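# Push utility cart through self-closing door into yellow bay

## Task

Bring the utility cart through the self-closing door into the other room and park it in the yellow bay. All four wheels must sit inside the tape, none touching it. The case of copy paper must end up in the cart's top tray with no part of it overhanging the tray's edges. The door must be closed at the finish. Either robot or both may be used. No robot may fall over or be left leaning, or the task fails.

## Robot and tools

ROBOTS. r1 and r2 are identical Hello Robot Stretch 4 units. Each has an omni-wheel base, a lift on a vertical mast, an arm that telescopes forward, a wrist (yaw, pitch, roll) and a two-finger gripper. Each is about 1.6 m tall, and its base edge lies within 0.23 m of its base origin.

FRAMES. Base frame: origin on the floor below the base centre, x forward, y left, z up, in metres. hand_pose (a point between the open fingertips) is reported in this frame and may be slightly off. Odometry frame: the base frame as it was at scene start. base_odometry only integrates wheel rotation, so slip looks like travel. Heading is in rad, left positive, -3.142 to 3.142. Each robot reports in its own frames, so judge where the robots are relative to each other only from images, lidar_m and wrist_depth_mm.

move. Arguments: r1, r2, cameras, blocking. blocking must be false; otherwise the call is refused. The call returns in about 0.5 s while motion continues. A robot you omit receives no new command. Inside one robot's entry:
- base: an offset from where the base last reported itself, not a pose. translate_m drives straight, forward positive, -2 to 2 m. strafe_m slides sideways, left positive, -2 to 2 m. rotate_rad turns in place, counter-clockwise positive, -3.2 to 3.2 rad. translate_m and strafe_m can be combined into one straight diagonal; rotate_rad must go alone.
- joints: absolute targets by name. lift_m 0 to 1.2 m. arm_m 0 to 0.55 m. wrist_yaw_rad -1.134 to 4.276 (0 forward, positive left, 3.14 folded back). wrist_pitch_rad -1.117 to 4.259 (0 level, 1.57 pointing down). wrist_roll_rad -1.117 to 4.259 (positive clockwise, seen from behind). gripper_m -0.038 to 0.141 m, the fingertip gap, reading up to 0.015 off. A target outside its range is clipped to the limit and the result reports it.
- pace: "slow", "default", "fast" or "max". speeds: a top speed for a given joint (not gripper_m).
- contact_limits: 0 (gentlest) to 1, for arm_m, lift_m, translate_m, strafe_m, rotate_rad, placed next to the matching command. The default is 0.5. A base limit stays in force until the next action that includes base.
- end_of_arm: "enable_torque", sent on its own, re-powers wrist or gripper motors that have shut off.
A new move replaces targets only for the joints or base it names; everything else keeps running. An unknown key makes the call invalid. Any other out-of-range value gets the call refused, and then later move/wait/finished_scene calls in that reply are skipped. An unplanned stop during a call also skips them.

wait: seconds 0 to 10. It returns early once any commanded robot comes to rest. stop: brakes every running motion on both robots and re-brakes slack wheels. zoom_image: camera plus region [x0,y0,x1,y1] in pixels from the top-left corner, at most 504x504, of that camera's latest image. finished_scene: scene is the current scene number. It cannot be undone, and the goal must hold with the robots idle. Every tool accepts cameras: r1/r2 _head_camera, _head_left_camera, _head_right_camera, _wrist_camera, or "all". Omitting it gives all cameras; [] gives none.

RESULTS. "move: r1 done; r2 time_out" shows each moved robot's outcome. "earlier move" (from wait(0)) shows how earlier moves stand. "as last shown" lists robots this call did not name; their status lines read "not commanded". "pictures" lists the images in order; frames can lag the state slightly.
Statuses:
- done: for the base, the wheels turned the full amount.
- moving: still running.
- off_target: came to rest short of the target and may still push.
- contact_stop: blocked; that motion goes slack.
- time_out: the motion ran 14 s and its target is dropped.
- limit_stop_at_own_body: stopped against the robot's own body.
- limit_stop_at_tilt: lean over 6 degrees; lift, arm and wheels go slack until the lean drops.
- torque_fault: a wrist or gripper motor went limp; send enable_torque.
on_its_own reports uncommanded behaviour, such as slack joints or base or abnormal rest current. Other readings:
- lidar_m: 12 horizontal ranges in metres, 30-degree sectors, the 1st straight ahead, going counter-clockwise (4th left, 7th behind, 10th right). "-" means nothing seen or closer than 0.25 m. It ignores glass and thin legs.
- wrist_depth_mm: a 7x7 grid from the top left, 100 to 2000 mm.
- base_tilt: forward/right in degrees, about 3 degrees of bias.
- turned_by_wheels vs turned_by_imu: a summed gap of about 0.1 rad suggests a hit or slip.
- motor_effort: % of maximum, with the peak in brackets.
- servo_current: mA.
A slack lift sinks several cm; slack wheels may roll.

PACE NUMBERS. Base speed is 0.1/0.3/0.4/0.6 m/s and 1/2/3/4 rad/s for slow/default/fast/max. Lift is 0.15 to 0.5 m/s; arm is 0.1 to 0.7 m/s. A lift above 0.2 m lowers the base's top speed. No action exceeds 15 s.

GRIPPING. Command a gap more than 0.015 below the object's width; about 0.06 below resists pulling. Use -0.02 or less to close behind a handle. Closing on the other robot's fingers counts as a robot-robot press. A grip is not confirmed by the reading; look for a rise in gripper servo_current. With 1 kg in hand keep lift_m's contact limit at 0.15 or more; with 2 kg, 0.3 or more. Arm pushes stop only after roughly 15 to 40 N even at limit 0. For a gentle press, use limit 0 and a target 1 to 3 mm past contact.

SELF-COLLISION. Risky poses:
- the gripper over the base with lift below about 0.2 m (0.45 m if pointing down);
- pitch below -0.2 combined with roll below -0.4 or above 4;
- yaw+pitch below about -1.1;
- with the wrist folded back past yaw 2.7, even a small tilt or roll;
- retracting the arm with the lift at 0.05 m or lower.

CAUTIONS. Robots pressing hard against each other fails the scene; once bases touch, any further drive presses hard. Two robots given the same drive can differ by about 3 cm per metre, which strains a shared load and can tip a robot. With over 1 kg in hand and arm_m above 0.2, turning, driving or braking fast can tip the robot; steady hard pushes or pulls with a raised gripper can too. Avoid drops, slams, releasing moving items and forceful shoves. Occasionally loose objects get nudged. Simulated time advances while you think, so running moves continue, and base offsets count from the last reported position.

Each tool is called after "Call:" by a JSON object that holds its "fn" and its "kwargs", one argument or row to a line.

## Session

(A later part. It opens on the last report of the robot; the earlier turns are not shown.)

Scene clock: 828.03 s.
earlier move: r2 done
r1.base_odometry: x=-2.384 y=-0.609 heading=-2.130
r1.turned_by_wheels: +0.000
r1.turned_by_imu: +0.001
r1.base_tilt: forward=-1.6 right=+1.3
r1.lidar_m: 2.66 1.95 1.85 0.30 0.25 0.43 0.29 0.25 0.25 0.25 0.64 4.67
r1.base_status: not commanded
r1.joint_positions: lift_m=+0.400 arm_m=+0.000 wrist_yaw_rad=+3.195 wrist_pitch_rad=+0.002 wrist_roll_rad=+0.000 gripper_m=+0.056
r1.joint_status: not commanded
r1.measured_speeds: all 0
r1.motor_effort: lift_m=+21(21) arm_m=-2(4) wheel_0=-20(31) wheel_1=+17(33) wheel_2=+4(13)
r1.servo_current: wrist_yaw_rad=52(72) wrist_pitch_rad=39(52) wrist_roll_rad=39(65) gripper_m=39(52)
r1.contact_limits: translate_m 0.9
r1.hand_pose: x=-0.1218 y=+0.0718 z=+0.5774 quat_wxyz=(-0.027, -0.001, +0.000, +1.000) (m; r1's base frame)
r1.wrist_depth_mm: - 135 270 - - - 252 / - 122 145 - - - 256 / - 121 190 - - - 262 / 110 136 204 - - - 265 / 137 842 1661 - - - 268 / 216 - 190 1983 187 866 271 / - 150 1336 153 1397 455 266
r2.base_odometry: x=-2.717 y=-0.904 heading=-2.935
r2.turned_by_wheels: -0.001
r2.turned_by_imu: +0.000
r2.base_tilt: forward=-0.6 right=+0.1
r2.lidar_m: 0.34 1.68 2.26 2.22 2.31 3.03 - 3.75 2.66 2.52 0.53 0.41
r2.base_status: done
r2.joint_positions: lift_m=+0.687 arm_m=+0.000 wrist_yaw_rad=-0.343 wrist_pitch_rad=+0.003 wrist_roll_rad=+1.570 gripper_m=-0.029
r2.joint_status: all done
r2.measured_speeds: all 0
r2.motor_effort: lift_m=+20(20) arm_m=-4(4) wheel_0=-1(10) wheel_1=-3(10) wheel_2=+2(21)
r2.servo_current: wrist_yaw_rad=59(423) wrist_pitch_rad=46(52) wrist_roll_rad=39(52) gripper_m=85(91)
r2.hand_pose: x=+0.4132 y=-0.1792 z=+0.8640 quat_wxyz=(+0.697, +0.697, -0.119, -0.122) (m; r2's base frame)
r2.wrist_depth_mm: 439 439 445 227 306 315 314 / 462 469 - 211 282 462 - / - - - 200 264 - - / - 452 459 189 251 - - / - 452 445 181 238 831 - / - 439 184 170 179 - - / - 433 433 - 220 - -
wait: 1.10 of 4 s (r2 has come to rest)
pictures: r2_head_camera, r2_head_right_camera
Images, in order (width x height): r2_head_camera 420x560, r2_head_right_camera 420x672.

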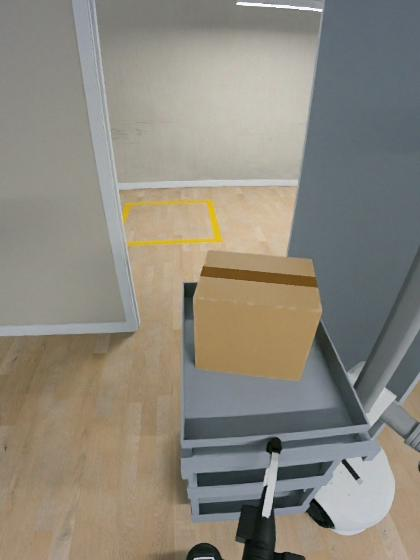

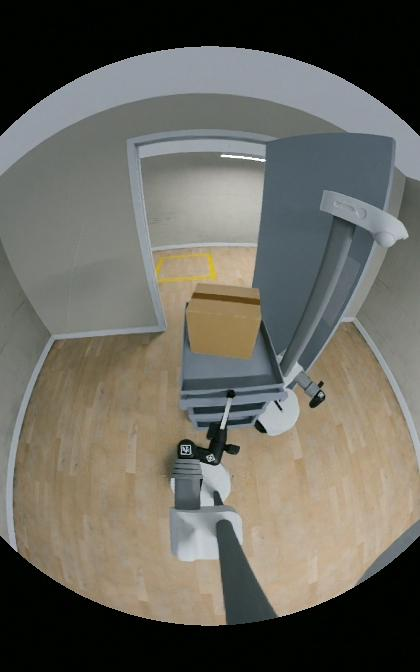

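Call:
{"fn": "move", "kwargs": {
  "blocking": false,
  "r2": {"base":{"translate_m":0.25,"strafe_m":0.015}},
  "cameras": []
}}

Call:
{"fn": "wait", "kwargs": {
  "seconds": 4,
  "cameras": ["r2_head_right_camera","r2_head_camera"]
}}

Scene clock: 835.80 s.
move: r2 moving
r1: as last shown
r1.turned_by_imu: +0.000
r1.lidar_m: 2.67 1.94 1.84 0.30 0.25 0.44 0.29 0.25 0.25 0.25 0.60 4.65
r1.motor_effort: lift_m=+21(21) arm_m=+4(4) wheel_0=-20(20) wheel_1=+17(18) wheel_2=+4(4)
r1.servo_current: wrist_yaw_rad=46(72) wrist_pitch_rad=39(52) wrist_roll_rad=39(52) gripper_m=33(46)
r1.contact_limits: translate_m 0.9
r1.wrist_depth_mm: - 135 270 - - - 253 / - 122 145 - - - 258 / - 121 189 - - - 264 / 110 135 204 - - - 265 / 137 854 1576 - - - 268 / 214 - 190 1921 187 866 268 / - 151 1336 153 1336 459 268
r2.base_odometry: x=-2.746 y=-0.913 heading=-2.936
r2.turned_by_wheels: -0.001
r2.turned_by_imu: +0.004
r2.base_tilt: forward=-0.7 right=+0.1
r2.lidar_m: 0.32 1.65 2.23 2.21 2.31 3.01 - 3.77 2.68 2.54 0.48 0.42
r2.base_status: translate_m moving; strafe_m moving
r2.joint_positions: lift_m=+0.687 arm_m=+0.000 wrist_yaw_rad=-0.359 wrist_pitch_rad=+0.003 wrist_roll_rad=+1.570 gripper_m=-0.029
r2.joint_status: not commanded
r2.measured_speeds: translate_m=+0.122 strafe_m=+0.007 rotate_rad=-0.008 lift_m=+0.000 arm_m=+0.000 wrist_yaw_rad=-0.029 wrist_pitch_rad=+0.000 wrist_roll_rad=+0.000
r2.motor_effort: lift_m=+20(20) arm_m=+4(5) wheel_0=+8(15) wheel_1=+10(10) wheel_2=-24(24)
r2.servo_current: wrist_yaw_rad=65(65) wrist_pitch_rad=46(52) wrist_roll_rad=46(65) gripper_m=72(91)
r2.hand_pose: x=+0.4102 y=-0.1831 z=+0.8640 quat_wxyz=(+0.696, +0.696, -0.125, -0.127) (m; r2's base frame)
r2.wrist_depth_mm: 430 439 433 228 306 314 312 / 452 452 459 209 283 449 452 / - - - 196 260 - - / - - - 185 247 732 - / - 445 442 177 233 831 - / - 433 186 163 180 - - / - - 421 - 213 - -
pictures: none
No camera images: "cameras" was empty.

Scene clock: 837.60 s.
earlier move: r2 done
r1.base_odometry: x=-2.384 y=-0.609 heading=-2.130
r1.turned_by_wheels: +0.000
r1.turned_by_imu: +0.000
r1.base_tilt: forward=-1.5 right=+1.3
r1.lidar_m: 2.69 1.94 1.86 0.29 0.25 0.42 0.33 0.25 0.39 0.49 4.08 4.65
r1.base_status: not commanded
r1.joint_positions: lift_m=+0.400 arm_m=+0.000 wrist_yaw_rad=+3.195 wrist_pitch_rad=+0.002 wrist_roll_rad=+0.000 gripper_m=+0.056
r1.joint_status: not commanded
r1.measured_speeds: all 0
r1.motor_effort: lift_m=+21(21) arm_m=+4(4) wheel_0=-20(20) wheel_1=+17(18) wheel_2=+4(4)
r1.servo_current: wrist_yaw_rad=33(72) wrist_pitch_rad=39(52) wrist_roll_rad=39(65) gripper_m=39(46)
r1.contact_limits: translate_m 0.9
r1.hand_pose: x=-0.1218 y=+0.0718 z=+0.5774 quat_wxyz=(-0.027, -0.001, +0.000, +1.000) (m; r1's base frame)
r1.wrist_depth_mm: - 135 723 - - - 251 / - 122 145 - - - 257 / - 121 190 - - - 262 / 110 135 203 - - - 265 / 137 389 - - - - 270 / 225 - 193 - 188 866 268 / 224 151 178 143 1397 462 266
r2.base_odometry: x=-2.958 y=-0.970 heading=-2.935
r2.turned_by_wheels: +0.001
r2.turned_by_imu: +0.005
r2.base_tilt: forward=-0.7 right=+0.1
r2.lidar_m: 0.30 1.44 1.96 2.21 2.29 3.06 - 3.74 2.68 0.55 0.49 0.41
r2.base_status: done
r2.joint_positions: lift_m=+0.687 arm_m=+0.000 wrist_yaw_rad=-0.353 wrist_pitch_rad=+0.003 wrist_roll_rad=+1.570 gripper_m=-0.029
r2.joint_status: not commanded
r2.measured_speeds: all 0
r2.motor_effort: lift_m=+20(20) arm_m=+4(5) wheel_0=+2(15) wheel_1=+3(10) wheel_2=-3(25)
r2.servo_current: wrist_yaw_rad=39(78) wrist_pitch_rad=46(52) wrist_roll_rad=52(65) gripper_m=78(91)
r2.hand_pose: x=+0.4112 y=-0.1818 z=+0.8640 quat_wxyz=(+0.696, +0.696, -0.123, -0.126) (m; r2's base frame)
r2.wrist_depth_mm: - - - 277 - - - / - - - 245 332 347 345 / - - - 217 287 - - / - - - 198 263 1808 - / - - 452 185 243 820 - / - 439 185 169 179 - - / - 415 418 - 212 133 -
wait: 1.80 of 4 s (r2 has come to rest)
pictures: r2_head_camera, r2_head_right_camera
Images, in order (width x height): r2_head_camera 420x560, r2_head_right_camera 420x672.

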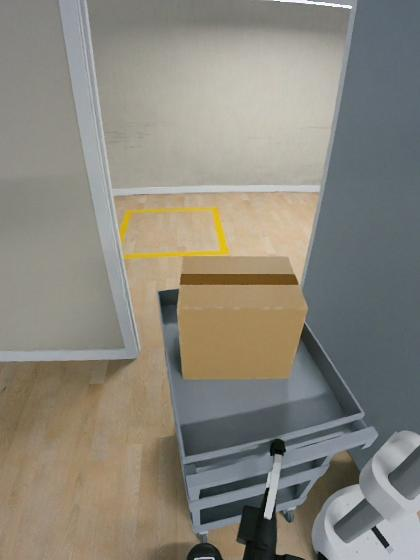

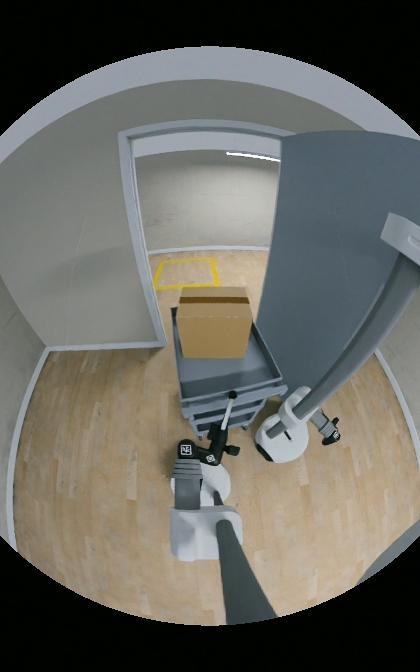

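Call:
{"fn": "move", "kwargs": {
  "blocking": false,
  "r2": {"base":{"translate_m":-0.06,"strafe_m":-0.02},"joints":{"wrist_yaw_rad":0.02},"speeds":{"wrist_yaw_rad":0.4}},
  "cameras": []
}}

Call:
{"fn": "wait", "kwargs": {
  "seconds": 4,
  "cameras": ["r2_head_right_camera","r2_head_camera"]
}}

Scene clock: 845.83 s.
move: r2 moving
r1: as last shown
r1.base_tilt: forward=-1.6 right=+1.3
r1.lidar_m: 2.68 1.95 1.84 0.28 0.25 0.43 0.35 0.25 0.38 0.48 4.03 4.64
r1.motor_effort: lift_m=+21(21) arm_m=+4(4) wheel_0=-19(20) wheel_1=+18(18) wheel_2=+4(4)
r1.servo_current: wrist_yaw_rad=72(72) wrist_pitch_rad=39(46) wrist_roll_rad=46(72) gripper_m=46(46)
r1.contact_limits: translate_m 0.9
r1.wrist_depth_mm: - 135 723 - - - 252 / - 122 145 - - - 258 / - 121 190 - - - 263 / 110 136 204 - - - 265 / 216 - - - - - 268 / 225 - 191 - 187 866 267 / 223 151 178 143 1397 459 268
r2.base_odometry: x=-2.930 y=-0.954 heading=-2.935
r2.turned_by_wheels: -0.001
r2.turned_by_imu: +0.000
r2.base_tilt: forward=-0.6 right=+0.1
r2.lidar_m: 0.32 1.47 1.97 2.22 2.30 3.06 - 3.75 2.67 0.57 0.51 0.43
r2.base_status: translate_m moving; strafe_m moving
r2.joint_positions: lift_m=+0.687 arm_m=+0.000 wrist_yaw_rad=-0.198 wrist_pitch_rad=+0.003 wrist_roll_rad=+1.570 gripper_m=-0.029
r2.joint_status: wrist_yaw_rad moving
r2.measured_speeds: translate_m=-0.120 strafe_m=-0.042 rotate_rad=+0.004 lift_m=+0.000 arm_m=+0.000 wrist_yaw_rad=+0.478 wrist_pitch_rad=+0.000 wrist_roll_rad=+0.000
r2.motor_effort: lift_m=+20(20) arm_m=+4(4) wheel_0=-9(10) wheel_1=-10(11) wheel_2=+10(10)
r2.servo_current: wrist_yaw_rad=111(215) wrist_pitch_rad=39(46) wrist_roll_rad=39(59) gripper_m=72(78)
r2.hand_pose: x=+0.4364 y=-0.1425 z=+0.8640 quat_wxyz=(+0.704, +0.703, -0.069, -0.071) (m; r2's base frame)
r2.wrist_depth_mm: - - - 232 309 315 317 / - - - 213 285 - - / - - - 202 265 1808 - / - - - 190 253 798 - / - 452 449 180 239 842 - / - 442 185 169 179 - - / - 436 430 - 218 - -
pictures: none
No camera images: "cameras" was empty.

Scene clock: 846.87 s.
earlier move: r2 done
r1.base_odometry: x=-2.384 y=-0.609 heading=-2.130
r1.turned_by_wheels: +0.000
r1.turned_by_imu: +0.000
r1.base_tilt: forward=-1.6 right=+1.3
r1.lidar_m: 2.70 1.95 1.86 0.32 0.25 0.42 0.39 0.27 0.37 0.50 4.04 4.67
r1.base_status: not commanded
r1.joint_positions: lift_m=+0.400 arm_m=+0.000 wrist_yaw_rad=+3.195 wrist_pitch_rad=+0.002 wrist_roll_rad=+0.000 gripper_m=+0.056
r1.joint_status: not commanded
r1.measured_speeds: all 0
r1.motor_effort: lift_m=+21(21) arm_m=+3(4) wheel_0=-19(20) wheel_1=+17(18) wheel_2=+4(4)
r1.servo_current: wrist_yaw_rad=52(72) wrist_pitch_rad=39(52) wrist_roll_rad=59(72) gripper_m=39(46)
r1.contact_limits: translate_m 0.9
r1.hand_pose: x=-0.1218 y=+0.0718 z=+0.5774 quat_wxyz=(-0.027, -0.001, +0.000, +1.000) (m; r1's base frame)
r1.wrist_depth_mm: - 134 750 - - - 252 / - 122 145 - - - 257 / - 121 189 - - - 263 / 110 135 203 - - - 265 / 216 - - - - - 268 / 226 - 192 - 187 866 268 / 223 151 177 143 1366 459 266
r2.base_odometry: x=-2.904 y=-0.938 heading=-2.936
r2.turned_by_wheels: +0.000
r2.turned_by_imu: +0.000
r2.base_tilt: forward=-0.6 right=+0.1
r2.lidar_m: 0.36 0.40 2.02 2.22 2.31 3.07 - 3.71 2.67 0.63 0.49 0.44
r2.base_status: done
r2.joint_positions: lift_m=+0.687 arm_m=+0.000 wrist_yaw_rad=+0.017 wrist_pitch_rad=+0.003 wrist_roll_rad=+1.570 gripper_m=-0.029
r2.joint_status: all done
r2.measured_speeds: all 0
r2.motor_effort: lift_m=+20(20) arm_m=+4(5) wheel_0=-6(12) wheel_1=-3(11) wheel_2=-2(10)
r2.servo_current: wrist_yaw_rad=33(215) wrist_pitch_rad=39(46) wrist_roll_rad=33(59) gripper_m=78(78)
r2.hand_pose: x=+0.4607 y=-0.0824 z=+0.8640 quat_wxyz=(+0.707, +0.707, +0.007, +0.005) (m; r2's base frame)
r2.wrist_depth_mm: - - - 176 238 - - / - - - 175 236 1661 - / - - 439 174 234 831 - / - 445 445 234 234 831 - / - 459 455 173 232 831 - / - - 185 171 179 - - / - 136 - - 230 - -
wait: 1.03 of 4 s (r2 has come to rest)
pictures: r2_head_camera, r2_head_right_camera
Images, in order (width x height): r2_head_camera 420x560, r2_head_right_camera 420x672.

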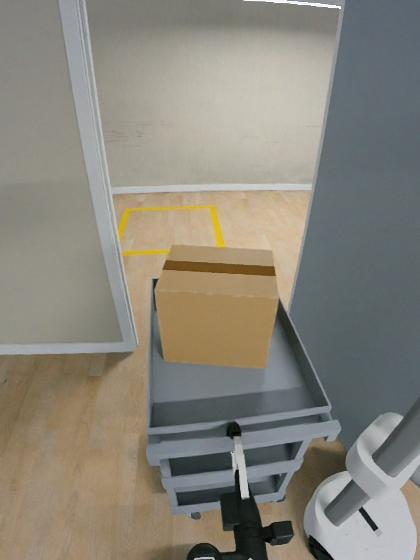

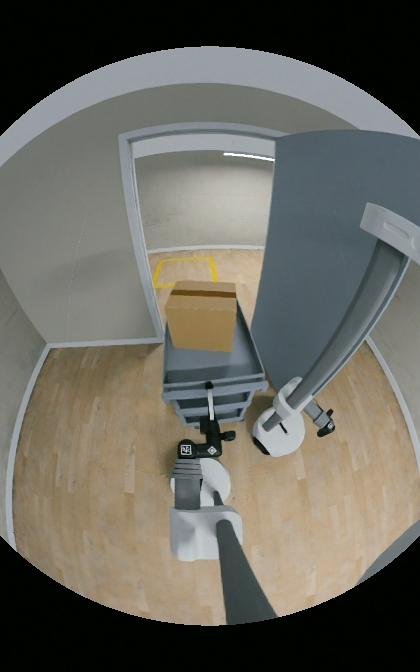

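Call:
{"fn": "move", "kwargs": {
  "blocking": false,
  "r2": {"base":{"translate_m":0.3},"joints":{"wrist_yaw_rad":0.08},"speeds":{"wrist_yaw_rad":0.1}},
  "cameras": []
}}

Call:
{"fn": "wait", "kwargs": {
  "seconds": 4,
  "cameras": ["r2_head_right_camera","r2_head_camera"]
}}

Scene clock: 860.57 s.
move: r2 moving
r1: as last shown
r1.base_tilt: forward=-1.5 right=+1.3
r1.lidar_m: 2.72 1.96 1.85 0.30 0.25 0.43 0.42 0.30 0.41 0.48 4.04 4.66
r1.motor_effort: lift_m=+21(21) arm_m=+4(4) wheel_0=-19(20) wheel_1=+17(18) wheel_2=+4(4)
r1.servo_current: wrist_yaw_rad=46(59) wrist_pitch_rad=39(52) wrist_roll_rad=46(65) gripper_m=39(52)
r1.contact_limits: translate_m 0.9
r1.wrist_depth_mm: - 135 759 - - - 253 / - 122 145 - - - 259 / - 120 190 - - - 263 / 110 135 202 - - - 265 / 216 - - - - - 268 / 215 - 191 - 187 866 268 / 224 151 182 143 1366 459 266
r2.base_odometry: x=-2.934 y=-0.945 heading=-2.936
r2.turned_by_wheels: +0.000
r2.turned_by_imu: +0.000
r2.base_tilt: forward=-0.8 right=+0.1
r2.lidar_m: 0.38 0.40 1.98 2.23 2.30 3.06 - 3.75 2.64 0.55 0.49 0.42
r2.base_status: translate_m moving
r2.joint_positions: lift_m=+0.687 arm_m=+0.000 wrist_yaw_rad=+0.040 wrist_pitch_rad=+0.003 wrist_roll_rad=+1.570 gripper_m=-0.029
r2.joint_status: wrist_yaw_rad moving
r2.measured_speeds: translate_m=+0.121 strafe_m=+0.000 rotate_rad=-0.002 lift_m=+0.000 arm_m=+0.000 wrist_yaw_rad=+0.127 wrist_pitch_rad=+0.000 wrist_roll_rad=+0.000
r2.motor_effort: lift_m=+20(20) arm_m=+4(4) wheel_0=+8(9) wheel_1=+9(9) wheel_2=-22(22)
r2.servo_current: wrist_yaw_rad=137(163) wrist_pitch_rad=39(46) wrist_roll_rad=39(59) gripper_m=78(78)
r2.hand_pose: x=+0.4625 y=-0.0760 z=+0.8640 quat_wxyz=(+0.707, +0.707, +0.015, +0.013) (m; r2's base frame)
r2.wrist_depth_mm: - - - 176 239 - - / - - - 176 237 1661 - / - - 436 174 235 820 - / - 449 442 231 232 842 - / - 455 455 171 229 - - / - - 186 169 179 - - / - 137 477 - 227 - -
pictures: none
No camera images: "cameras" was empty.

Scene clock: 862.53 s.
earlier move: r2 done
r1.base_odometry: x=-2.384 y=-0.609 heading=-2.130
r1.turned_by_wheels: +0.000
r1.turned_by_imu: +0.000
r1.base_tilt: forward=-1.6 right=+1.3
r1.lidar_m: 2.69 1.94 1.85 0.30 0.25 0.42 0.53 0.48 0.43 0.48 4.09 4.67
r1.base_status: not commanded
r1.joint_positions: lift_m=+0.400 arm_m=+0.000 wrist_yaw_rad=+3.195 wrist_pitch_rad=+0.002 wrist_roll_rad=+0.000 gripper_m=+0.056
r1.joint_status: not commanded
r1.measured_speeds: all 0
r1.motor_effort: lift_m=+20(21) arm_m=+3(4) wheel_0=-20(20) wheel_1=+18(18) wheel_2=+4(4)
r1.servo_current: wrist_yaw_rad=20(65) wrist_pitch_rad=39(52) wrist_roll_rad=65(65) gripper_m=39(52)
r1.contact_limits: translate_m 0.9
r1.hand_pose: x=-0.1218 y=+0.0718 z=+0.5774 quat_wxyz=(-0.027, -0.001, +0.000, +1.000) (m; r1's base frame)
r1.wrist_depth_mm: - 135 976 - - - 252 / - 122 145 - - - 257 / - 121 189 - - - 263 / 110 136 202 - - - 265 / 137 - - - - - 270 / 226 1863 190 - 188 866 268 / - 152 182 137 1366 455 268
r2.base_odometry: x=-3.197 y=-1.000 heading=-2.935
r2.turned_by_wheels: +0.001
r2.turned_by_imu: +0.003
r2.base_tilt: forward=-0.7 right=+0.1
r2.lidar_m: 0.36 0.35 1.62 2.24 2.30 3.10 - 3.71 2.64 0.41 0.44 0.47
r2.base_status: done
r2.joint_positions: lift_m=+0.687 arm_m=+0.000 wrist_yaw_rad=+0.084 wrist_pitch_rad=+0.003 wrist_roll_rad=+1.570 gripper_m=-0.029
r2.joint_status: all done
r2.measured_speeds: all 0
r2.motor_effort: lift_m=+20(20) arm_m=+3(5) wheel_0=+6(14) wheel_1=+4(11) wheel_2=-1(22)
r2.servo_current: wrist_yaw_rad=52(163) wrist_pitch_rad=39(46) wrist_roll_rad=59(59) gripper_m=78(78)
r2.hand_pose: x=+0.4656 y=-0.0628 z=+0.8640 quat_wxyz=(+0.707, +0.706, +0.031, +0.029) (m; r2's base frame)
r2.wrist_depth_mm: - - - 200 267 1366 1042 / - - - 193 256 1618 1098 / - - - 186 249 1537 - / - - 442 182 241 831 - / - 449 445 178 235 842 - / - 449 185 172 179 - - / - 136 449 - 223 - -
wait: 1.97 of 4 s (r2 has come to rest)
pictures: r2_head_camera, r2_head_right_camera
Images, in order (width x height): r2_head_camera 420x560, r2_head_right_camera 420x672.

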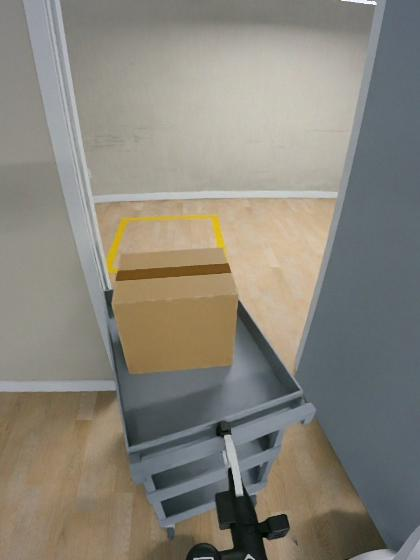

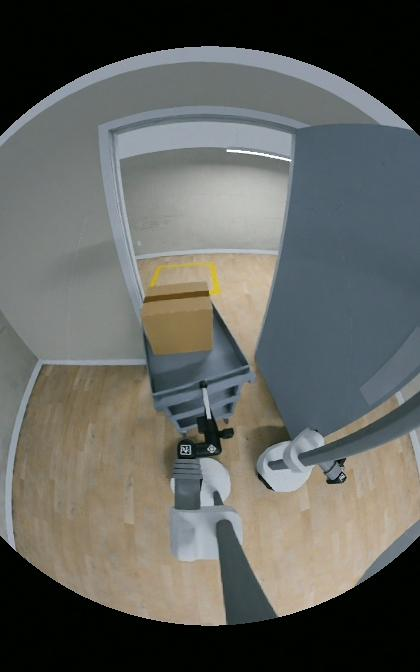

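Call:
{"fn": "move", "kwargs": {
  "blocking": false,
  "r2": {"base":{"translate_m":-0.25},"joints":{"wrist_yaw_rad":0.3},"speeds":{"wrist_yaw_rad":0.15}},
  "cameras": []
}}

Call:
{"fn": "wait", "kwargs": {
  "seconds": 4,
  "cameras": ["r2_head_right_camera","r2_head_camera"]
}}

Scene clock: 874.97 s.
move: r2 moving
r1: as last shown
r1.lidar_m: 2.65 1.95 1.87 0.30 0.25 0.43 0.51 0.47 0.41 0.43 4.06 4.66
r1.motor_effort: lift_m=+20(21) arm_m=+3(4) wheel_0=-19(20) wheel_1=+18(18) wheel_2=+4(4)
r1.servo_current: wrist_yaw_rad=46(59) wrist_pitch_rad=39(46) wrist_roll_rad=52(65) gripper_m=46(46)
r1.contact_limits: translate_m 0.9
r1.wrist_depth_mm: - 134 960 - - - 253 / - 122 145 - - - 257 / - 121 189 - - - 264 / 110 135 204 - - - 265 / 137 - - - - - 268 / 226 1863 191 - 187 866 268 / 223 152 188 137 1366 455 268
r2.base_odometry: x=-3.167 y=-0.993 heading=-2.936
r2.turned_by_wheels: -0.001
r2.turned_by_imu: +0.000
r2.base_tilt: forward=-0.6 right=+0.1
r2.lidar_m: 0.37 0.37 1.65 2.23 2.31 3.09 - 3.71 2.64 0.42 0.43 0.44
r2.base_status: translate_m moving
r2.joint_positions: lift_m=+0.687 arm_m=+0.000 wrist_yaw_rad=+0.135 wrist_pitch_rad=+0.003 wrist_roll_rad=+1.570 gripper_m=-0.029
r2.joint_status: wrist_yaw_rad moving
r2.measured_speeds: translate_m=-0.121 strafe_m=+0.000 rotate_rad=-0.003 lift_m=+0.000 arm_m=+0.000 wrist_yaw_rad=+0.071 wrist_pitch_rad=+0.000 wrist_roll_rad=+0.000
r2.motor_effort: lift_m=+20(20) arm_m=+1(1) wheel_0=-7(9) wheel_1=-9(10) wheel_2=+14(17)
r2.servo_current: wrist_yaw_rad=91(91) wrist_pitch_rad=46(46) wrist_roll_rad=33(59) gripper_m=78(78)
r2.hand_pose: x=+0.4684 y=-0.0477 z=+0.8640 quat_wxyz=(+0.706, +0.705, +0.049, +0.047) (m; r2's base frame)
r2.wrist_depth_mm: - - - 191 255 1537 1138 / - - - 187 249 1661 549 / - - - 182 243 809 - / - 445 442 179 239 854 - / - 452 449 176 235 831 - / - 452 185 171 179 - - / - 136 459 - 226 - -
pictures: none
No camera images: "cameras" was empty.

Scene clock: 876.77 s.
earlier move: r2 done
r1.base_odometry: x=-2.384 y=-0.609 heading=-2.130
r1.turned_by_wheels: +0.000
r1.turned_by_imu: +0.000
r1.base_tilt: forward=-1.6 right=+1.3
r1.lidar_m: 2.66 1.95 1.86 0.33 0.25 0.42 0.56 0.40 0.48 0.48 4.09 4.67
r1.base_status: not commanded
r1.joint_positions: lift_m=+0.400 arm_m=+0.000 wrist_yaw_rad=+3.195 wrist_pitch_rad=+0.002 wrist_roll_rad=+0.000 gripper_m=+0.056
r1.joint_status: not commanded
r1.measured_speeds: all 0
r1.motor_effort: lift_m=+20(21) arm_m=+3(4) wheel_0=-20(20) wheel_1=+17(18) wheel_2=+4(4)
r1.servo_current: wrist_yaw_rad=72(72) wrist_pitch_rad=39(46) wrist_roll_rad=46(72) gripper_m=46(46)
r1.contact_limits: translate_m 0.9
r1.hand_pose: x=-0.1218 y=+0.0718 z=+0.5774 quat_wxyz=(-0.027, -0.001, +0.000, +1.000) (m; r1's base frame)
r1.wrist_depth_mm: - 135 - - - - 252 / - 122 145 - - - 258 / - 121 189 - - - 264 / 110 136 204 - - - 265 / 216 - - - - - 268 / 215 - 192 - 188 866 268 / 488 152 182 143 1336 459 268
r2.base_odometry: x=-2.953 y=-0.949 heading=-2.934
r2.turned_by_wheels: +0.001
r2.turned_by_imu: +0.002
r2.base_tilt: forward=-0.7 right=+0.0
r2.lidar_m: 0.41 0.41 1.94 2.22 2.30 3.09 - 3.70 2.64 0.53 0.48 0.41
r2.base_status: done
r2.joint_positions: lift_m=+0.687 arm_m=+0.000 wrist_yaw_rad=+0.304 wrist_pitch_rad=+0.003 wrist_roll_rad=+1.570 gripper_m=-0.029
r2.joint_status: all done
r2.measured_speeds: all 0
r2.motor_effort: lift_m=+20(20) arm_m=-1(1) wheel_0=+3(15) wheel_1=-2(12) wheel_2=+8(19)
r2.servo_current: wrist_yaw_rad=46(130) wrist_pitch_rad=39(52) wrist_roll_rad=59(59) gripper_m=78(78)
r2.hand_pose: x=+0.4722 y=+0.0028 z=+0.8640 quat_wxyz=(+0.700, +0.698, +0.108, +0.106) (m; r2's base frame)
r2.wrist_depth_mm: - - - 132 187 - - / - 394 387 138 196 - - / - 415 415 144 207 - - / - 462 449 153 217 - - / - 492 492 162 227 - - / - - 183 170 179 - - / - - - - - 132 466
wait: 1.80 of 4 s (r2 has come to rest)
pictures: r2_head_camera, r2_head_right_camera
Images, in order (width x height): r2_head_camera 420x560, r2_head_right_camera 420x672.

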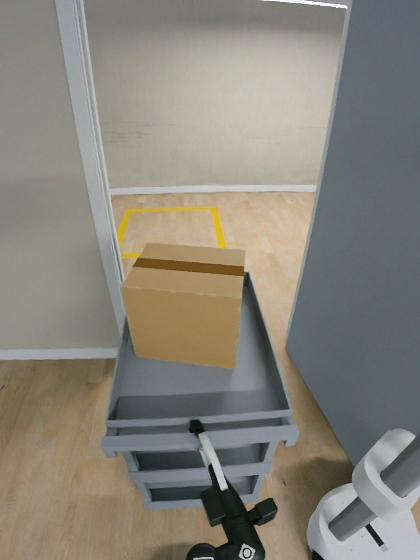

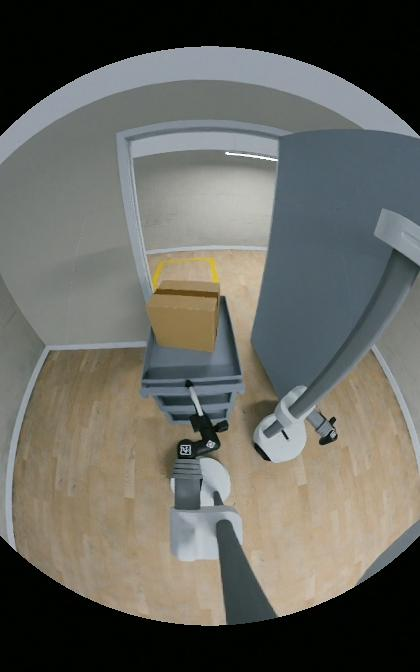

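Call:
{"fn": "move", "kwargs": {
  "cameras": ["r2_head_camera","r2_head_right_camera","r2_wrist_camera"]
}}

Scene clock: 898.83 s.
r1.base_odometry: x=-2.384 y=-0.609 heading=-2.130
r1.turned_by_wheels: +0.000
r1.turned_by_imu: +0.000
r1.base_tilt: forward=-1.6 right=+1.3
r1.lidar_m: 2.67 1.93 1.86 0.31 0.25 0.43 0.56 0.41 0.47 0.49 4.05 4.65
r1.base_status: not commanded
r1.joint_positions: lift_m=+0.400 arm_m=+0.000 wrist_yaw_rad=+3.195 wrist_pitch_rad=+0.002 wrist_roll_rad=+0.000 gripper_m=+0.056
r1.joint_status: not commanded
r1.measured_speeds: all 0
r1.motor_effort: lift_m=+20(21) arm_m=+4(4) wheel_0=-20(20) wheel_1=+17(18) wheel_2=+4(4)
r1.servo_current: wrist_yaw_rad=59(72) wrist_pitch_rad=39(46) wrist_roll_rad=52(72) gripper_m=52(46)
r1.contact_limits: translate_m 0.9
r1.hand_pose: x=-0.1218 y=+0.0718 z=+0.5774 quat_wxyz=(-0.027, -0.001, +0.000, +1.000) (m; r1's base frame)
r1.wrist_depth_mm: - 135 - - - - 251 / - 122 145 - - - 258 / - 121 189 - - - 263 / 110 136 203 - - - 266 / 216 - - - - - 268 / 216 - 192 - 187 891 270 / 492 152 182 143 1366 459 268
r2.base_odometry: x=-2.953 y=-0.949 heading=-2.934
r2.turned_by_wheels: +0.000
r2.turned_by_imu: +0.000
r2.base_tilt: forward=-0.7 right=+0.0
r2.lidar_m: 0.41 0.43 1.94 2.22 2.31 3.08 - 3.71 2.65 0.54 0.47 0.42
r2.base_status: done
r2.joint_positions: lift_m=+0.687 arm_m=+0.000 wrist_yaw_rad=+0.304 wrist_pitch_rad=+0.003 wrist_roll_rad=+1.570 gripper_m=-0.029
r2.joint_status: all done
r2.measured_speeds: all 0
r2.motor_effort: lift_m=+20(20) arm_m=-2(1) wheel_0=+3(15) wheel_1=-2(12) wheel_2=+8(19)
r2.servo_current: wrist_yaw_rad=46(130) wrist_pitch_rad=39(52) wrist_roll_rad=52(59) gripper_m=78(78)
r2.hand_pose: x=+0.4722 y=+0.0028 z=+0.8640 quat_wxyz=(+0.700, +0.698, +0.108, +0.106) (m; r2's base frame)
r2.wrist_depth_mm: - - - 132 187 - - / - 392 387 138 196 - - / - 413 413 144 207 - - / - 462 452 153 217 - - / - 492 496 162 226 - - / - - 183 169 178 - - / - - - - - 132 466
pictures: r2_head_camera, r2_head_right_camera, r2_wrist_camera
Images, in order (width x height): r2_head_camera 420x560, r2_head_right_camera 420x672, r2_wrist_camera 616x392.

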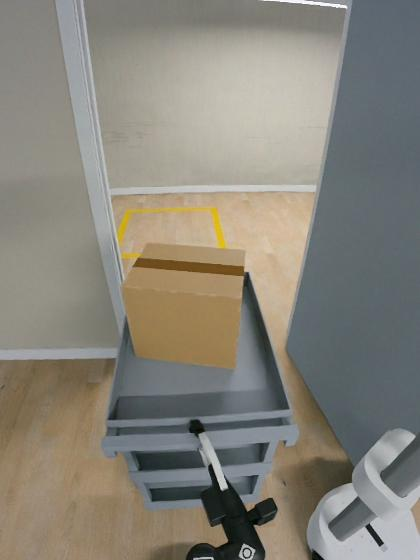

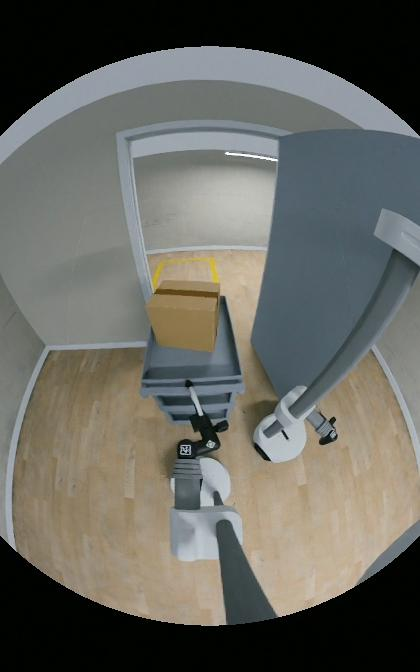

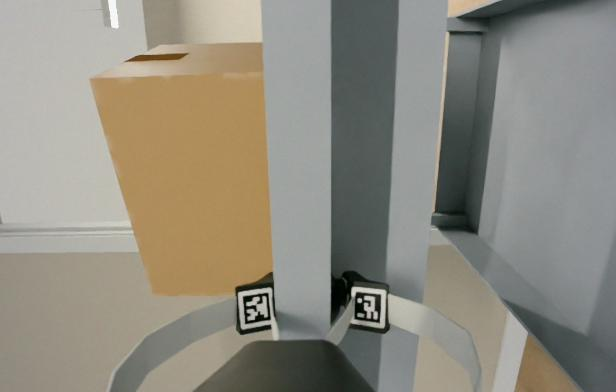

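Call:
{"fn": "move", "kwargs": {
  "r2": {"base":{"translate_m":0.2},"pace":"slow"},
  "blocking": false,
  "cameras": []
}}

Call:
{"fn": "wait", "kwargs": {
  "seconds": 4,
  "cameras": ["r2_head_camera","r2_head_right_camera"]
}}

Scene clock: 903.60 s.
move: r2 moving
r1: as last shown
r1.lidar_m: 2.70 1.92 1.86 0.30 0.25 0.43 0.52 0.40 0.47 0.43 4.06 4.66
r1.motor_effort: lift_m=+21(21) arm_m=+4(4) wheel_0=-19(20) wheel_1=+17(18) wheel_2=+4(4)
r1.servo_current: wrist_yaw_rad=46(65) wrist_pitch_rad=39(46) wrist_roll_rad=59(65) gripper_m=39(39)
r1.contact_limits: translate_m 0.9
r1.wrist_depth_mm: - 135 - - - - 252 / - 123 145 - - - 258 / - 121 189 - - - 263 / 110 136 204 - - - 266 / 215 - - - - - 268 / 226 - 191 - 187 878 268 / 496 151 177 143 1397 455 268
r2.base_odometry: x=-2.964 y=-0.951 heading=-2.934
r2.turned_by_wheels: +0.000
r2.turned_by_imu: +0.001
r2.base_tilt: forward=-0.7 right=+0.1
r2.lidar_m: 0.42 0.42 1.93 2.23 2.32 3.07 - 3.73 2.65 0.50 0.47 0.42
r2.base_status: translate_m moving
r2.joint_positions: lift_m=+0.687 arm_m=+0.000 wrist_yaw_rad=+0.304 wrist_pitch_rad=+0.003 wrist_roll_rad=+1.570 gripper_m=-0.029
r2.joint_status: not commanded
r2.measured_speeds: translate_m=+0.049 strafe_m=+0.000 rotate_rad=+0.000 lift_m=+0.000 arm_m=+0.000 wrist_yaw_rad=+0.000 wrist_pitch_rad=+0.000 wrist_roll_rad=+0.000
r2.motor_effort: lift_m=+20(20) arm_m=-4(4) wheel_0=+6(11) wheel_1=+7(8) wheel_2=-11(12)
r2.servo_current: wrist_yaw_rad=39(59) wrist_pitch_rad=39(46) wrist_roll_rad=46(59) gripper_m=78(78)
r2.hand_pose: x=+0.4722 y=+0.0028 z=+0.8640 quat_wxyz=(+0.700, +0.698, +0.108, +0.106) (m; r2's base frame)
r2.wrist_depth_mm: - - - 132 187 - - / - 394 394 138 197 741 - / - 413 413 144 206 - - / - 462 449 153 216 - - / - 492 488 162 225 - - / - - 186 169 179 - 517 / - - - - - 132 466
pictures: none
No camera images: "cameras" was empty.

Scene clock: 906.40 s.
earlier move: r2 done
r1.base_odometry: x=-2.384 y=-0.609 heading=-2.130
r1.turned_by_wheels: +0.000
r1.turned_by_imu: +0.000
r1.base_tilt: forward=-1.6 right=+1.3
r1.lidar_m: 2.66 1.93 1.86 0.31 0.25 0.41 0.56 0.49 0.43 0.46 4.07 4.66
r1.base_status: not commanded
r1.joint_positions: lift_m=+0.400 arm_m=+0.000 wrist_yaw_rad=+3.195 wrist_pitch_rad=+0.002 wrist_roll_rad=+0.000 gripper_m=+0.056
r1.joint_status: not commanded
r1.measured_speeds: all 0
r1.motor_effort: lift_m=+21(21) arm_m=+3(4) wheel_0=-20(20) wheel_1=+17(18) wheel_2=+4(4)
r1.servo_current: wrist_yaw_rad=46(78) wrist_pitch_rad=39(46) wrist_roll_rad=39(72) gripper_m=39(46)
r1.contact_limits: translate_m 0.9
r1.hand_pose: x=-0.1218 y=+0.0718 z=+0.5774 quat_wxyz=(-0.027, -0.001, +0.000, +1.000) (m; r1's base frame)
r1.wrist_depth_mm: - 135 976 - - - 251 / - 123 145 - - - 257 / - 121 189 - - - 264 / 110 135 203 - - - 266 / 137 - - - - - 268 / 1808 1808 192 - 187 866 268 / 224 151 178 137 1397 459 267
r2.base_odometry: x=-3.148 y=-0.990 heading=-2.934
r2.turned_by_wheels: +0.000
r2.turned_by_imu: +0.000
r2.base_tilt: forward=-0.7 right=+0.1
r2.lidar_m: 0.40 0.40 1.67 2.22 2.33 3.13 - 3.72 2.64 0.42 0.43 0.47
r2.base_status: done
r2.joint_positions: lift_m=+0.687 arm_m=+0.000 wrist_yaw_rad=+0.301 wrist_pitch_rad=+0.003 wrist_roll_rad=+1.570 gripper_m=-0.029
r2.joint_status: not commanded
r2.measured_speeds: all 0
r2.motor_effort: lift_m=+20(21) arm_m=+3(4) wheel_0=+8(11) wheel_1=+6(9) wheel_2=-7(15)
r2.servo_current: wrist_yaw_rad=59(65) wrist_pitch_rad=39(52) wrist_roll_rad=52(65) gripper_m=65(78)
r2.hand_pose: x=+0.4722 y=+0.0021 z=+0.8640 quat_wxyz=(+0.700, +0.699, +0.107, +0.105) (m; r2's base frame)
r2.wrist_depth_mm: - - - 148 205 1537 - / - - 564 152 209 - - / - 415 415 155 214 - - / - 452 442 161 221 831 - / - 477 473 166 228 - - / - 496 186 171 179 - - / - - - - 241 - 492
wait: 2.80 of 4 s (r2 has come to rest)
pictures: r2_head_camera, r2_head_right_camera
Images, in order (width x height): r2_head_camera 420x560, r2_head_right_camera 420x672.

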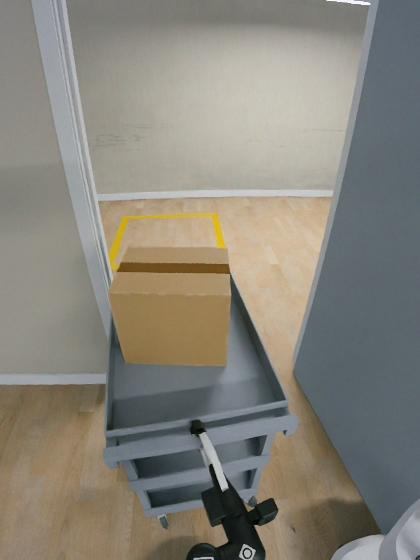

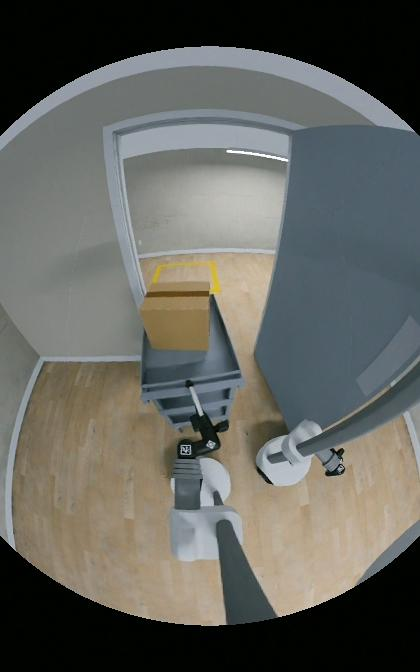

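Call:
{"fn": "move", "kwargs": {
  "r2": {"base":{"translate_m":0.06},"joints":{"wrist_yaw_rad":0.5},"speeds":{"wrist_yaw_rad":0.25},"pace":"slow"},
  "blocking": false,
  "cameras": []
}}

Call:
{"fn": "wait", "kwargs": {
  "seconds": 2,
  "cameras": ["r2_head_right_camera","r2_head_left_camera"]
}}

Scene clock: 925.27 s.
move: r2 moving
r1: as last shown
r1.lidar_m: 2.68 1.95 1.86 0.29 0.25 0.43 0.56 0.49 0.40 0.44 4.03 4.67
r1.motor_effort: lift_m=+20(21) arm_m=+4(4) wheel_0=-19(20) wheel_1=+17(18) wheel_2=+4(4)
r1.servo_current: wrist_yaw_rad=33(65) wrist_pitch_rad=46(46) wrist_roll_rad=59(59) gripper_m=39(46)
r1.contact_limits: translate_m 0.9
r1.wrist_depth_mm: - 135 1008 - - - 253 / - 122 145 - - - 257 / - 121 189 - - - 263 / 110 135 203 - - - 265 / 137 - - - - - 268 / 1808 1921 190 - 187 878 271 / 224 151 178 137 1366 459 267
r2.base_odometry: x=-3.160 y=-0.992 heading=-2.934
r2.turned_by_wheels: +0.000
r2.turned_by_imu: +0.000
r2.base_tilt: forward=-0.7 right=+0.1
r2.lidar_m: 0.40 0.39 1.68 2.23 2.30 3.12 - 3.68 2.66 0.40 0.43 0.44
r2.base_status: translate_m moving
r2.joint_positions: lift_m=+0.687 arm_m=+0.000 wrist_yaw_rad=+0.392 wrist_pitch_rad=+0.003 wrist_roll_rad=+1.570 gripper_m=-0.029
r2.joint_status: wrist_yaw_rad moving
r2.measured_speeds: translate_m=+0.048 strafe_m=+0.000 rotate_rad=-0.004 lift_m=+0.000 arm_m=+0.000 wrist_yaw_rad=+0.219 wrist_pitch_rad=+0.000 wrist_roll_rad=+0.000
r2.motor_effort: lift_m=+20(20) arm_m=+4(4) wheel_0=+1(10) wheel_1=+7(9) wheel_2=-13(15)
r2.servo_current: wrist_yaw_rad=130(130) wrist_pitch_rad=46(46) wrist_roll_rad=52(52) gripper_m=72(78)
r2.hand_pose: x=+0.4708 y=+0.0294 z=+0.8640 quat_wxyz=(+0.694, +0.693, +0.139, +0.137) (m; r2's base frame)
r2.wrist_depth_mm: - - - 139 195 - - / - 399 397 145 202 768 - / - 421 415 150 210 - - / - 462 445 158 219 809 - / - 480 484 165 227 - - / - - 184 170 179 - - / - - - - - - 462
pictures: none
No camera images: "cameras" was empty.

Scene clock: 926.60 s.
earlier move: r2 done
r1.base_odometry: x=-2.384 y=-0.609 heading=-2.130
r1.turned_by_wheels: +0.000
r1.turned_by_imu: +0.000
r1.base_tilt: forward=-1.5 right=+1.3
r1.lidar_m: 2.70 1.95 1.87 0.31 0.25 0.41 0.60 0.53 0.43 0.47 4.05 4.66
r1.base_status: not commanded
r1.joint_positions: lift_m=+0.400 arm_m=+0.000 wrist_yaw_rad=+3.195 wrist_pitch_rad=+0.002 wrist_roll_rad=+0.000 gripper_m=+0.056
r1.joint_status: not commanded
r1.measured_speeds: all 0
r1.motor_effort: lift_m=+21(21) arm_m=+4(4) wheel_0=-20(21) wheel_1=+17(18) wheel_2=+4(4)
r1.servo_current: wrist_yaw_rad=52(72) wrist_pitch_rad=46(46) wrist_roll_rad=39(65) gripper_m=46(46)
r1.contact_limits: translate_m 0.9
r1.hand_pose: x=-0.1218 y=+0.0718 z=+0.5774 quat_wxyz=(-0.027, -0.001, +0.000, +1.000) (m; r1's base frame)
r1.wrist_depth_mm: - 135 1060 - - - 251 / - 122 145 - - - 258 / - 120 190 - - - 264 / 110 135 193 - - - 267 / 137 - - - - - 268 / 226 1863 191 - 187 854 268 / 223 152 177 137 1397 459 267
r2.base_odometry: x=-3.206 y=-1.002 heading=-2.933
r2.turned_by_wheels: +0.001
r2.turned_by_imu: +0.001
r2.base_tilt: forward=-0.7 right=+0.0
r2.lidar_m: 0.41 0.42 1.58 2.24 2.31 3.09 - 3.71 0.56 0.41 0.46 0.43
r2.base_status: done
r2.joint_positions: lift_m=+0.687 arm_m=+0.000 wrist_yaw_rad=+0.499 wrist_pitch_rad=+0.003 wrist_roll_rad=+1.570 gripper_m=-0.029
r2.joint_status: all done
r2.measured_speeds: all 0
r2.motor_effort: lift_m=+20(20) arm_m=+4(4) wheel_0=+7(12) wheel_1=+7(9) wheel_2=-7(15)
r2.servo_current: wrist_yaw_rad=52(156) wrist_pitch_rad=46(46) wrist_roll_rad=46(59) gripper_m=72(85)
r2.hand_pose: x=+0.4659 y=+0.0613 z=+0.8640 quat_wxyz=(+0.686, +0.685, +0.176, +0.174) (m; r2's base frame)
r2.wrist_depth_mm: - 442 436 121 176 - - / - 379 379 127 185 - - / - 421 415 135 196 - - / - 459 455 143 210 - - / - 504 521 153 224 - - / - - 181 167 179 - 500 / - - - - - 132 1118
wait: 1.33 of 2 s (r2 has come to rest)
pictures: r2_head_left_camera, r2_head_right_camera
Images, in order (width x height): r2_head_left_camera 420x672, r2_head_right_camera 420x672.

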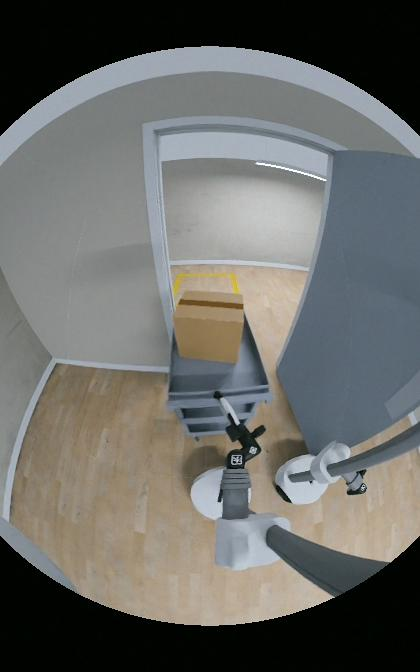

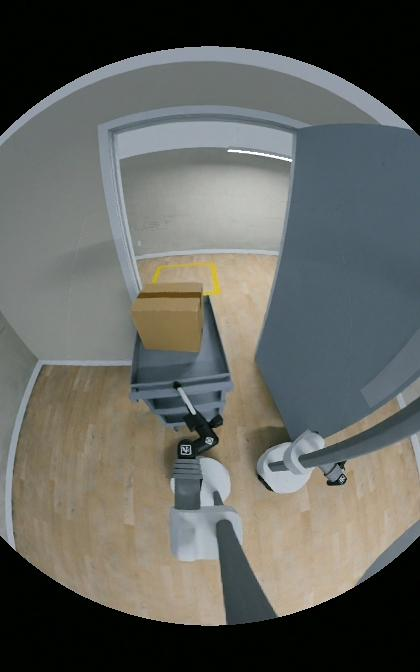

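Call:
{"fn": "move", "kwargs": {
  "r2": {"base":{"translate_m":-0.4,"strafe_m":-0.05},"joints":{"wrist_yaw_rad":0.05},"speeds":{"wrist_yaw_rad":0.1},"pace":"slow"},
  "blocking": false,
  "cameras": []
}}

Call:
{"fn": "wait", "kwargs": {
  "seconds": 6,
  "cameras": ["r2_head_right_camera","r2_head_camera"]
}}

Scene clock: 935.00 s.
move: r2 moving
r1: as last shown
r1.base_tilt: forward=-1.6 right=+1.3
r1.lidar_m: 2.69 1.95 1.88 0.30 0.25 0.42 0.59 0.51 0.42 0.44 4.05 4.65
r1.motor_effort: lift_m=+21(21) arm_m=+4(4) wheel_0=-20(20) wheel_1=+17(18) wheel_2=+4(4)
r1.servo_current: wrist_yaw_rad=59(65) wrist_pitch_rad=39(46) wrist_roll_rad=46(72) gripper_m=39(46)
r1.contact_limits: translate_m 0.9
r1.wrist_depth_mm: - 134 1042 - - - 252 / - 123 145 - - - 257 / - 121 190 - - - 263 / 110 136 193 - - - 265 / 137 - - - - - 268 / 227 1983 190 - 187 866 268 / 223 151 178 137 1366 459 268
r2.base_odometry: x=-3.195 y=-0.998 heading=-2.933
r2.turned_by_wheels: +0.000
r2.turned_by_imu: +0.001
r2.base_tilt: forward=-0.7 right=+0.1
r2.lidar_m: 0.41 0.40 1.61 2.23 2.29 3.11 - 3.68 2.64 0.41 0.42 0.45
r2.base_status: translate_m moving; strafe_m moving
r2.joint_positions: lift_m=+0.687 arm_m=+0.000 wrist_yaw_rad=+0.469 wrist_pitch_rad=+0.003 wrist_roll_rad=+1.570 gripper_m=-0.029
r2.joint_status: wrist_yaw_rad moving
r2.measured_speeds: translate_m=-0.048 strafe_m=-0.006 rotate_rad=+0.000 lift_m=+0.000 arm_m=+0.000 wrist_yaw_rad=-0.105 wrist_pitch_rad=+0.000 wrist_roll_rad=+0.000
r2.motor_effort: lift_m=+20(20) arm_m=+4(4) wheel_0=-1(5) wheel_1=-9(9) wheel_2=+13(13)
r2.servo_current: wrist_yaw_rad=85(117) wrist_pitch_rad=33(52) wrist_roll_rad=46(59) gripper_m=78(78)
r2.hand_pose: x=+0.4676 y=+0.0525 z=+0.8640 quat_wxyz=(+0.688, +0.687, +0.165, +0.163) (m; r2's base frame)
r2.wrist_depth_mm: - - 492 125 179 - - / - 379 382 129 189 - - / - 421 415 138 202 - - / - 455 455 146 211 - - / - 512 504 157 225 - - / - - 181 169 178 - 508 / - - - - - - 455
pictures: none
No camera images: "cameras" was empty.

Scene clock: 939.80 s.
earlier move: r2 done
r1.base_odometry: x=-2.384 y=-0.609 heading=-2.130
r1.turned_by_wheels: +0.000
r1.turned_by_imu: +0.000
r1.base_tilt: forward=-1.5 right=+1.3
r1.lidar_m: 2.64 1.95 1.84 0.31 0.25 0.42 0.49 0.30 0.28 0.44 0.56 4.67
r1.base_status: not commanded
r1.joint_positions: lift_m=+0.400 arm_m=+0.000 wrist_yaw_rad=+3.195 wrist_pitch_rad=+0.002 wrist_roll_rad=+0.000 gripper_m=+0.056
r1.joint_status: not commanded
r1.measured_speeds: all 0
r1.motor_effort: lift_m=+20(21) arm_m=+4(4) wheel_0=-20(20) wheel_1=+17(18) wheel_2=+4(4)
r1.servo_current: wrist_yaw_rad=39(72) wrist_pitch_rad=46(52) wrist_roll_rad=65(72) gripper_m=46(52)
r1.contact_limits: translate_m 0.9
r1.hand_pose: x=-0.1218 y=+0.0718 z=+0.5774 quat_wxyz=(-0.027, -0.001, +0.000, +1.000) (m; r1's base frame)
r1.wrist_depth_mm: - 135 - - - - 252 / - 122 145 - - - 258 / - 120 190 - - - 264 / 110 136 205 - - - 265 / 137 - - - - - 270 / 215 - 190 - 187 878 270 / - 163 189 143 1366 455 268
r2.base_odometry: x=-2.826 y=-0.871 heading=-2.933
r2.turned_by_wheels: +0.000
r2.turned_by_imu: +0.002
r2.base_tilt: forward=-0.7 right=+0.0
r2.lidar_m: 0.37 0.34 2.16 2.28 2.37 3.14 - 3.62 2.57 2.48 0.52 0.43
r2.base_status: done
r2.joint_positions: lift_m=+0.687 arm_m=+0.000 wrist_yaw_rad=+0.068 wrist_pitch_rad=+0.003 wrist_roll_rad=+1.570 gripper_m=-0.029
r2.joint_status: all done
r2.measured_speeds: all 0
r2.motor_effort: lift_m=+20(21) arm_m=-4(4) wheel_0=+1(14) wheel_1=-5(11) wheel_2=+8(14)
r2.servo_current: wrist_yaw_rad=98(215) wrist_pitch_rad=39(52) wrist_roll_rad=52(65) gripper_m=72(85)
r2.hand_pose: x=+0.4646 y=-0.0677 z=+0.8640 quat_wxyz=(+0.707, +0.706, +0.025, +0.023) (m; r2's base frame)
r2.wrist_depth_mm: - - - 191 256 1336 1098 / - - - 187 250 1661 521 / - - - 183 244 798 - / - 442 445 180 240 831 - / - 445 449 176 235 831 - / - 449 185 172 178 - - / - 136 455 - 226 - -
wait: 4.80 of 6 s (r2 has come to rest)
pictures: r2_head_camera, r2_head_right_camera
Images, in order (width x height): r2_head_camera 420x560, r2_head_right_camera 420x672.

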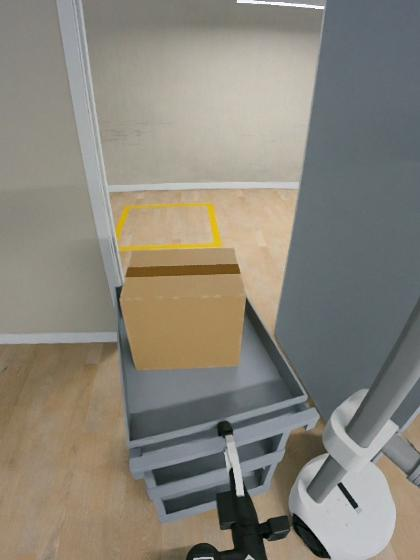

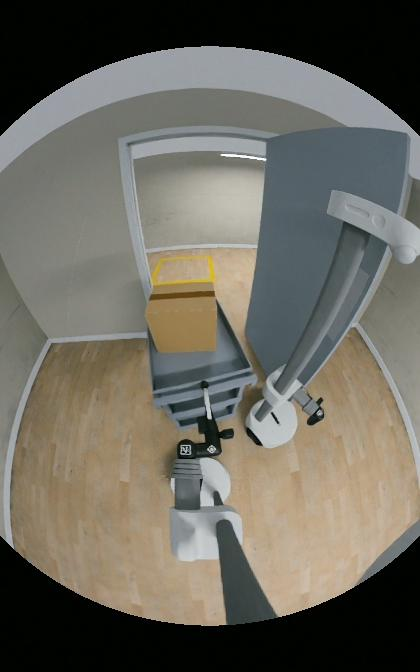

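Call:
{"fn": "move", "kwargs": {
  "r2": {"base":{"translate_m":0.1},"joints":{"wrist_yaw_rad":0.5},"speeds":{"wrist_yaw_rad":0.25},"pace":"slow"},
  "blocking": false,
  "cameras": []
}}

Call:
{"fn": "wait", "kwargs": {
  "seconds": 3,
  "cameras": ["r2_head_right_camera"]
}}

Scene clock: 950.03 s.
move: r2 moving
r1: as last shown
r1.base_tilt: forward=-1.6 right=+1.3
r1.lidar_m: 2.66 1.95 1.86 0.31 0.25 0.43 0.51 0.29 0.28 0.44 0.55 4.65
r1.motor_effort: lift_m=+21(21) arm_m=+3(4) wheel_0=-20(20) wheel_1=+18(18) wheel_2=+4(4)
r1.servo_current: wrist_yaw_rad=46(59) wrist_pitch_rad=46(46) wrist_roll_rad=52(65) gripper_m=33(46)
r1.contact_limits: translate_m 0.9
r1.wrist_depth_mm: - 135 - - - - 252 / - 122 145 - - - 256 / - 121 189 - - - 264 / 110 135 203 - - - 265 / 137 - - - - - 268 / 216 - 190 - 187 878 270 / - 151 188 153 1366 455 267
r2.base_odometry: x=-2.837 y=-0.873 heading=-2.933
r2.turned_by_wheels: +0.000
r2.turned_by_imu: +0.000
r2.base_tilt: forward=-0.7 right=+0.1
r2.lidar_m: 0.38 0.36 2.12 2.27 2.35 3.15 - 3.64 2.57 2.48 0.50 0.45
r2.base_status: translate_m moving
r2.joint_positions: lift_m=+0.687 arm_m=+0.000 wrist_yaw_rad=+0.143 wrist_pitch_rad=+0.003 wrist_roll_rad=+1.570 gripper_m=-0.029
r2.joint_status: wrist_yaw_rad moving
r2.measured_speeds: translate_m=+0.050 strafe_m=+0.000 rotate_rad=-0.002 lift_m=+0.000 arm_m=+0.000 wrist_yaw_rad=+0.239 wrist_pitch_rad=+0.000 wrist_roll_rad=+0.000
r2.motor_effort: lift_m=+20(20) arm_m=+0(4) wheel_0=+5(11) wheel_1=+6(7) wheel_2=-12(14)
r2.servo_current: wrist_yaw_rad=111(111) wrist_pitch_rad=33(46) wrist_roll_rad=46(59) gripper_m=78(78)
r2.hand_pose: x=+0.4688 y=-0.0454 z=+0.8640 quat_wxyz=(+0.706, +0.705, +0.052, +0.049) (m; r2's base frame)
r2.wrist_depth_mm: - - - 181 244 1618 1160 / - - - 179 241 1661 521 / - - - 177 238 820 - / - 439 442 234 235 842 - / - 449 449 173 233 831 - / - 459 184 171 178 - - / - 136 469 - 228 - -
pictures: none
No camera images: "cameras" was empty.

Scene clock: 951.83 s.
earlier move: r2 done
r1.base_odometry: x=-2.384 y=-0.609 heading=-2.130
r1.turned_by_wheels: +0.000
r1.turned_by_imu: +0.000
r1.base_tilt: forward=-1.6 right=+1.3
r1.lidar_m: 2.68 1.95 1.86 0.32 0.25 0.43 0.53 0.38 0.39 0.45 0.59 4.66
r1.base_status: not commanded
r1.joint_positions: lift_m=+0.400 arm_m=+0.000 wrist_yaw_rad=+3.195 wrist_pitch_rad=+0.002 wrist_roll_rad=+0.000 gripper_m=+0.056
r1.joint_status: not commanded
r1.measured_speeds: all 0
r1.motor_effort: lift_m=+21(21) arm_m=+4(4) wheel_0=-19(20) wheel_1=+17(18) wheel_2=+4(4)
r1.servo_current: wrist_yaw_rad=59(65) wrist_pitch_rad=33(46) wrist_roll_rad=52(72) gripper_m=46(46)
r1.contact_limits: translate_m 0.9
r1.hand_pose: x=-0.1218 y=+0.0718 z=+0.5774 quat_wxyz=(-0.027, -0.001, +0.000, +1.000) (m; r1's base frame)
r1.wrist_depth_mm: - 135 - - - - 252 / - 122 145 - - - 258 / - 121 189 - - - 263 / 110 136 203 - - - 264 / 137 - - - - - 268 / 215 - 193 - 187 878 270 / 224 152 178 153 1336 459 268
r2.base_odometry: x=-2.923 y=-0.891 heading=-2.933
r2.turned_by_wheels: +0.001
r2.turned_by_imu: +0.000
r2.base_tilt: forward=-0.7 right=+0.1
r2.lidar_m: 0.40 0.40 2.03 2.28 2.37 3.14 - 3.62 2.60 0.55 0.45 0.44
r2.base_status: done
r2.joint_positions: lift_m=+0.687 arm_m=+0.000 wrist_yaw_rad=+0.497 wrist_pitch_rad=+0.003 wrist_roll_rad=+1.570 gripper_m=-0.029
r2.joint_status: all done
r2.measured_speeds: all 0
r2.motor_effort: lift_m=+20(20) arm_m=+4(4) wheel_0=+5(11) wheel_1=+6(7) wheel_2=-7(18)
r2.servo_current: wrist_yaw_rad=33(325) wrist_pitch_rad=46(52) wrist_roll_rad=33(59) gripper_m=65(85)
r2.hand_pose: x=+0.4661 y=+0.0607 z=+0.8640 quat_wxyz=(+0.686, +0.685, +0.175, +0.173) (m; r2's base frame)
r2.wrist_depth_mm: - 355 355 113 170 - - / - 373 379 121 179 - - / - 418 421 129 192 - - / - 466 469 138 206 - - / - - 517 150 224 - - / - - 180 166 178 1499 484 / - - - - - 1464 1205
wait: 1.80 of 3 s (r2 has come to rest)
pictures: r2_head_right_camera
Images, in order (width x height): r2_head_right_camera 420x672.

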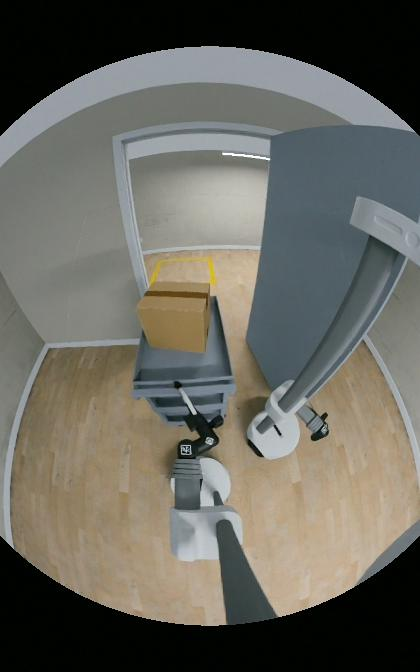

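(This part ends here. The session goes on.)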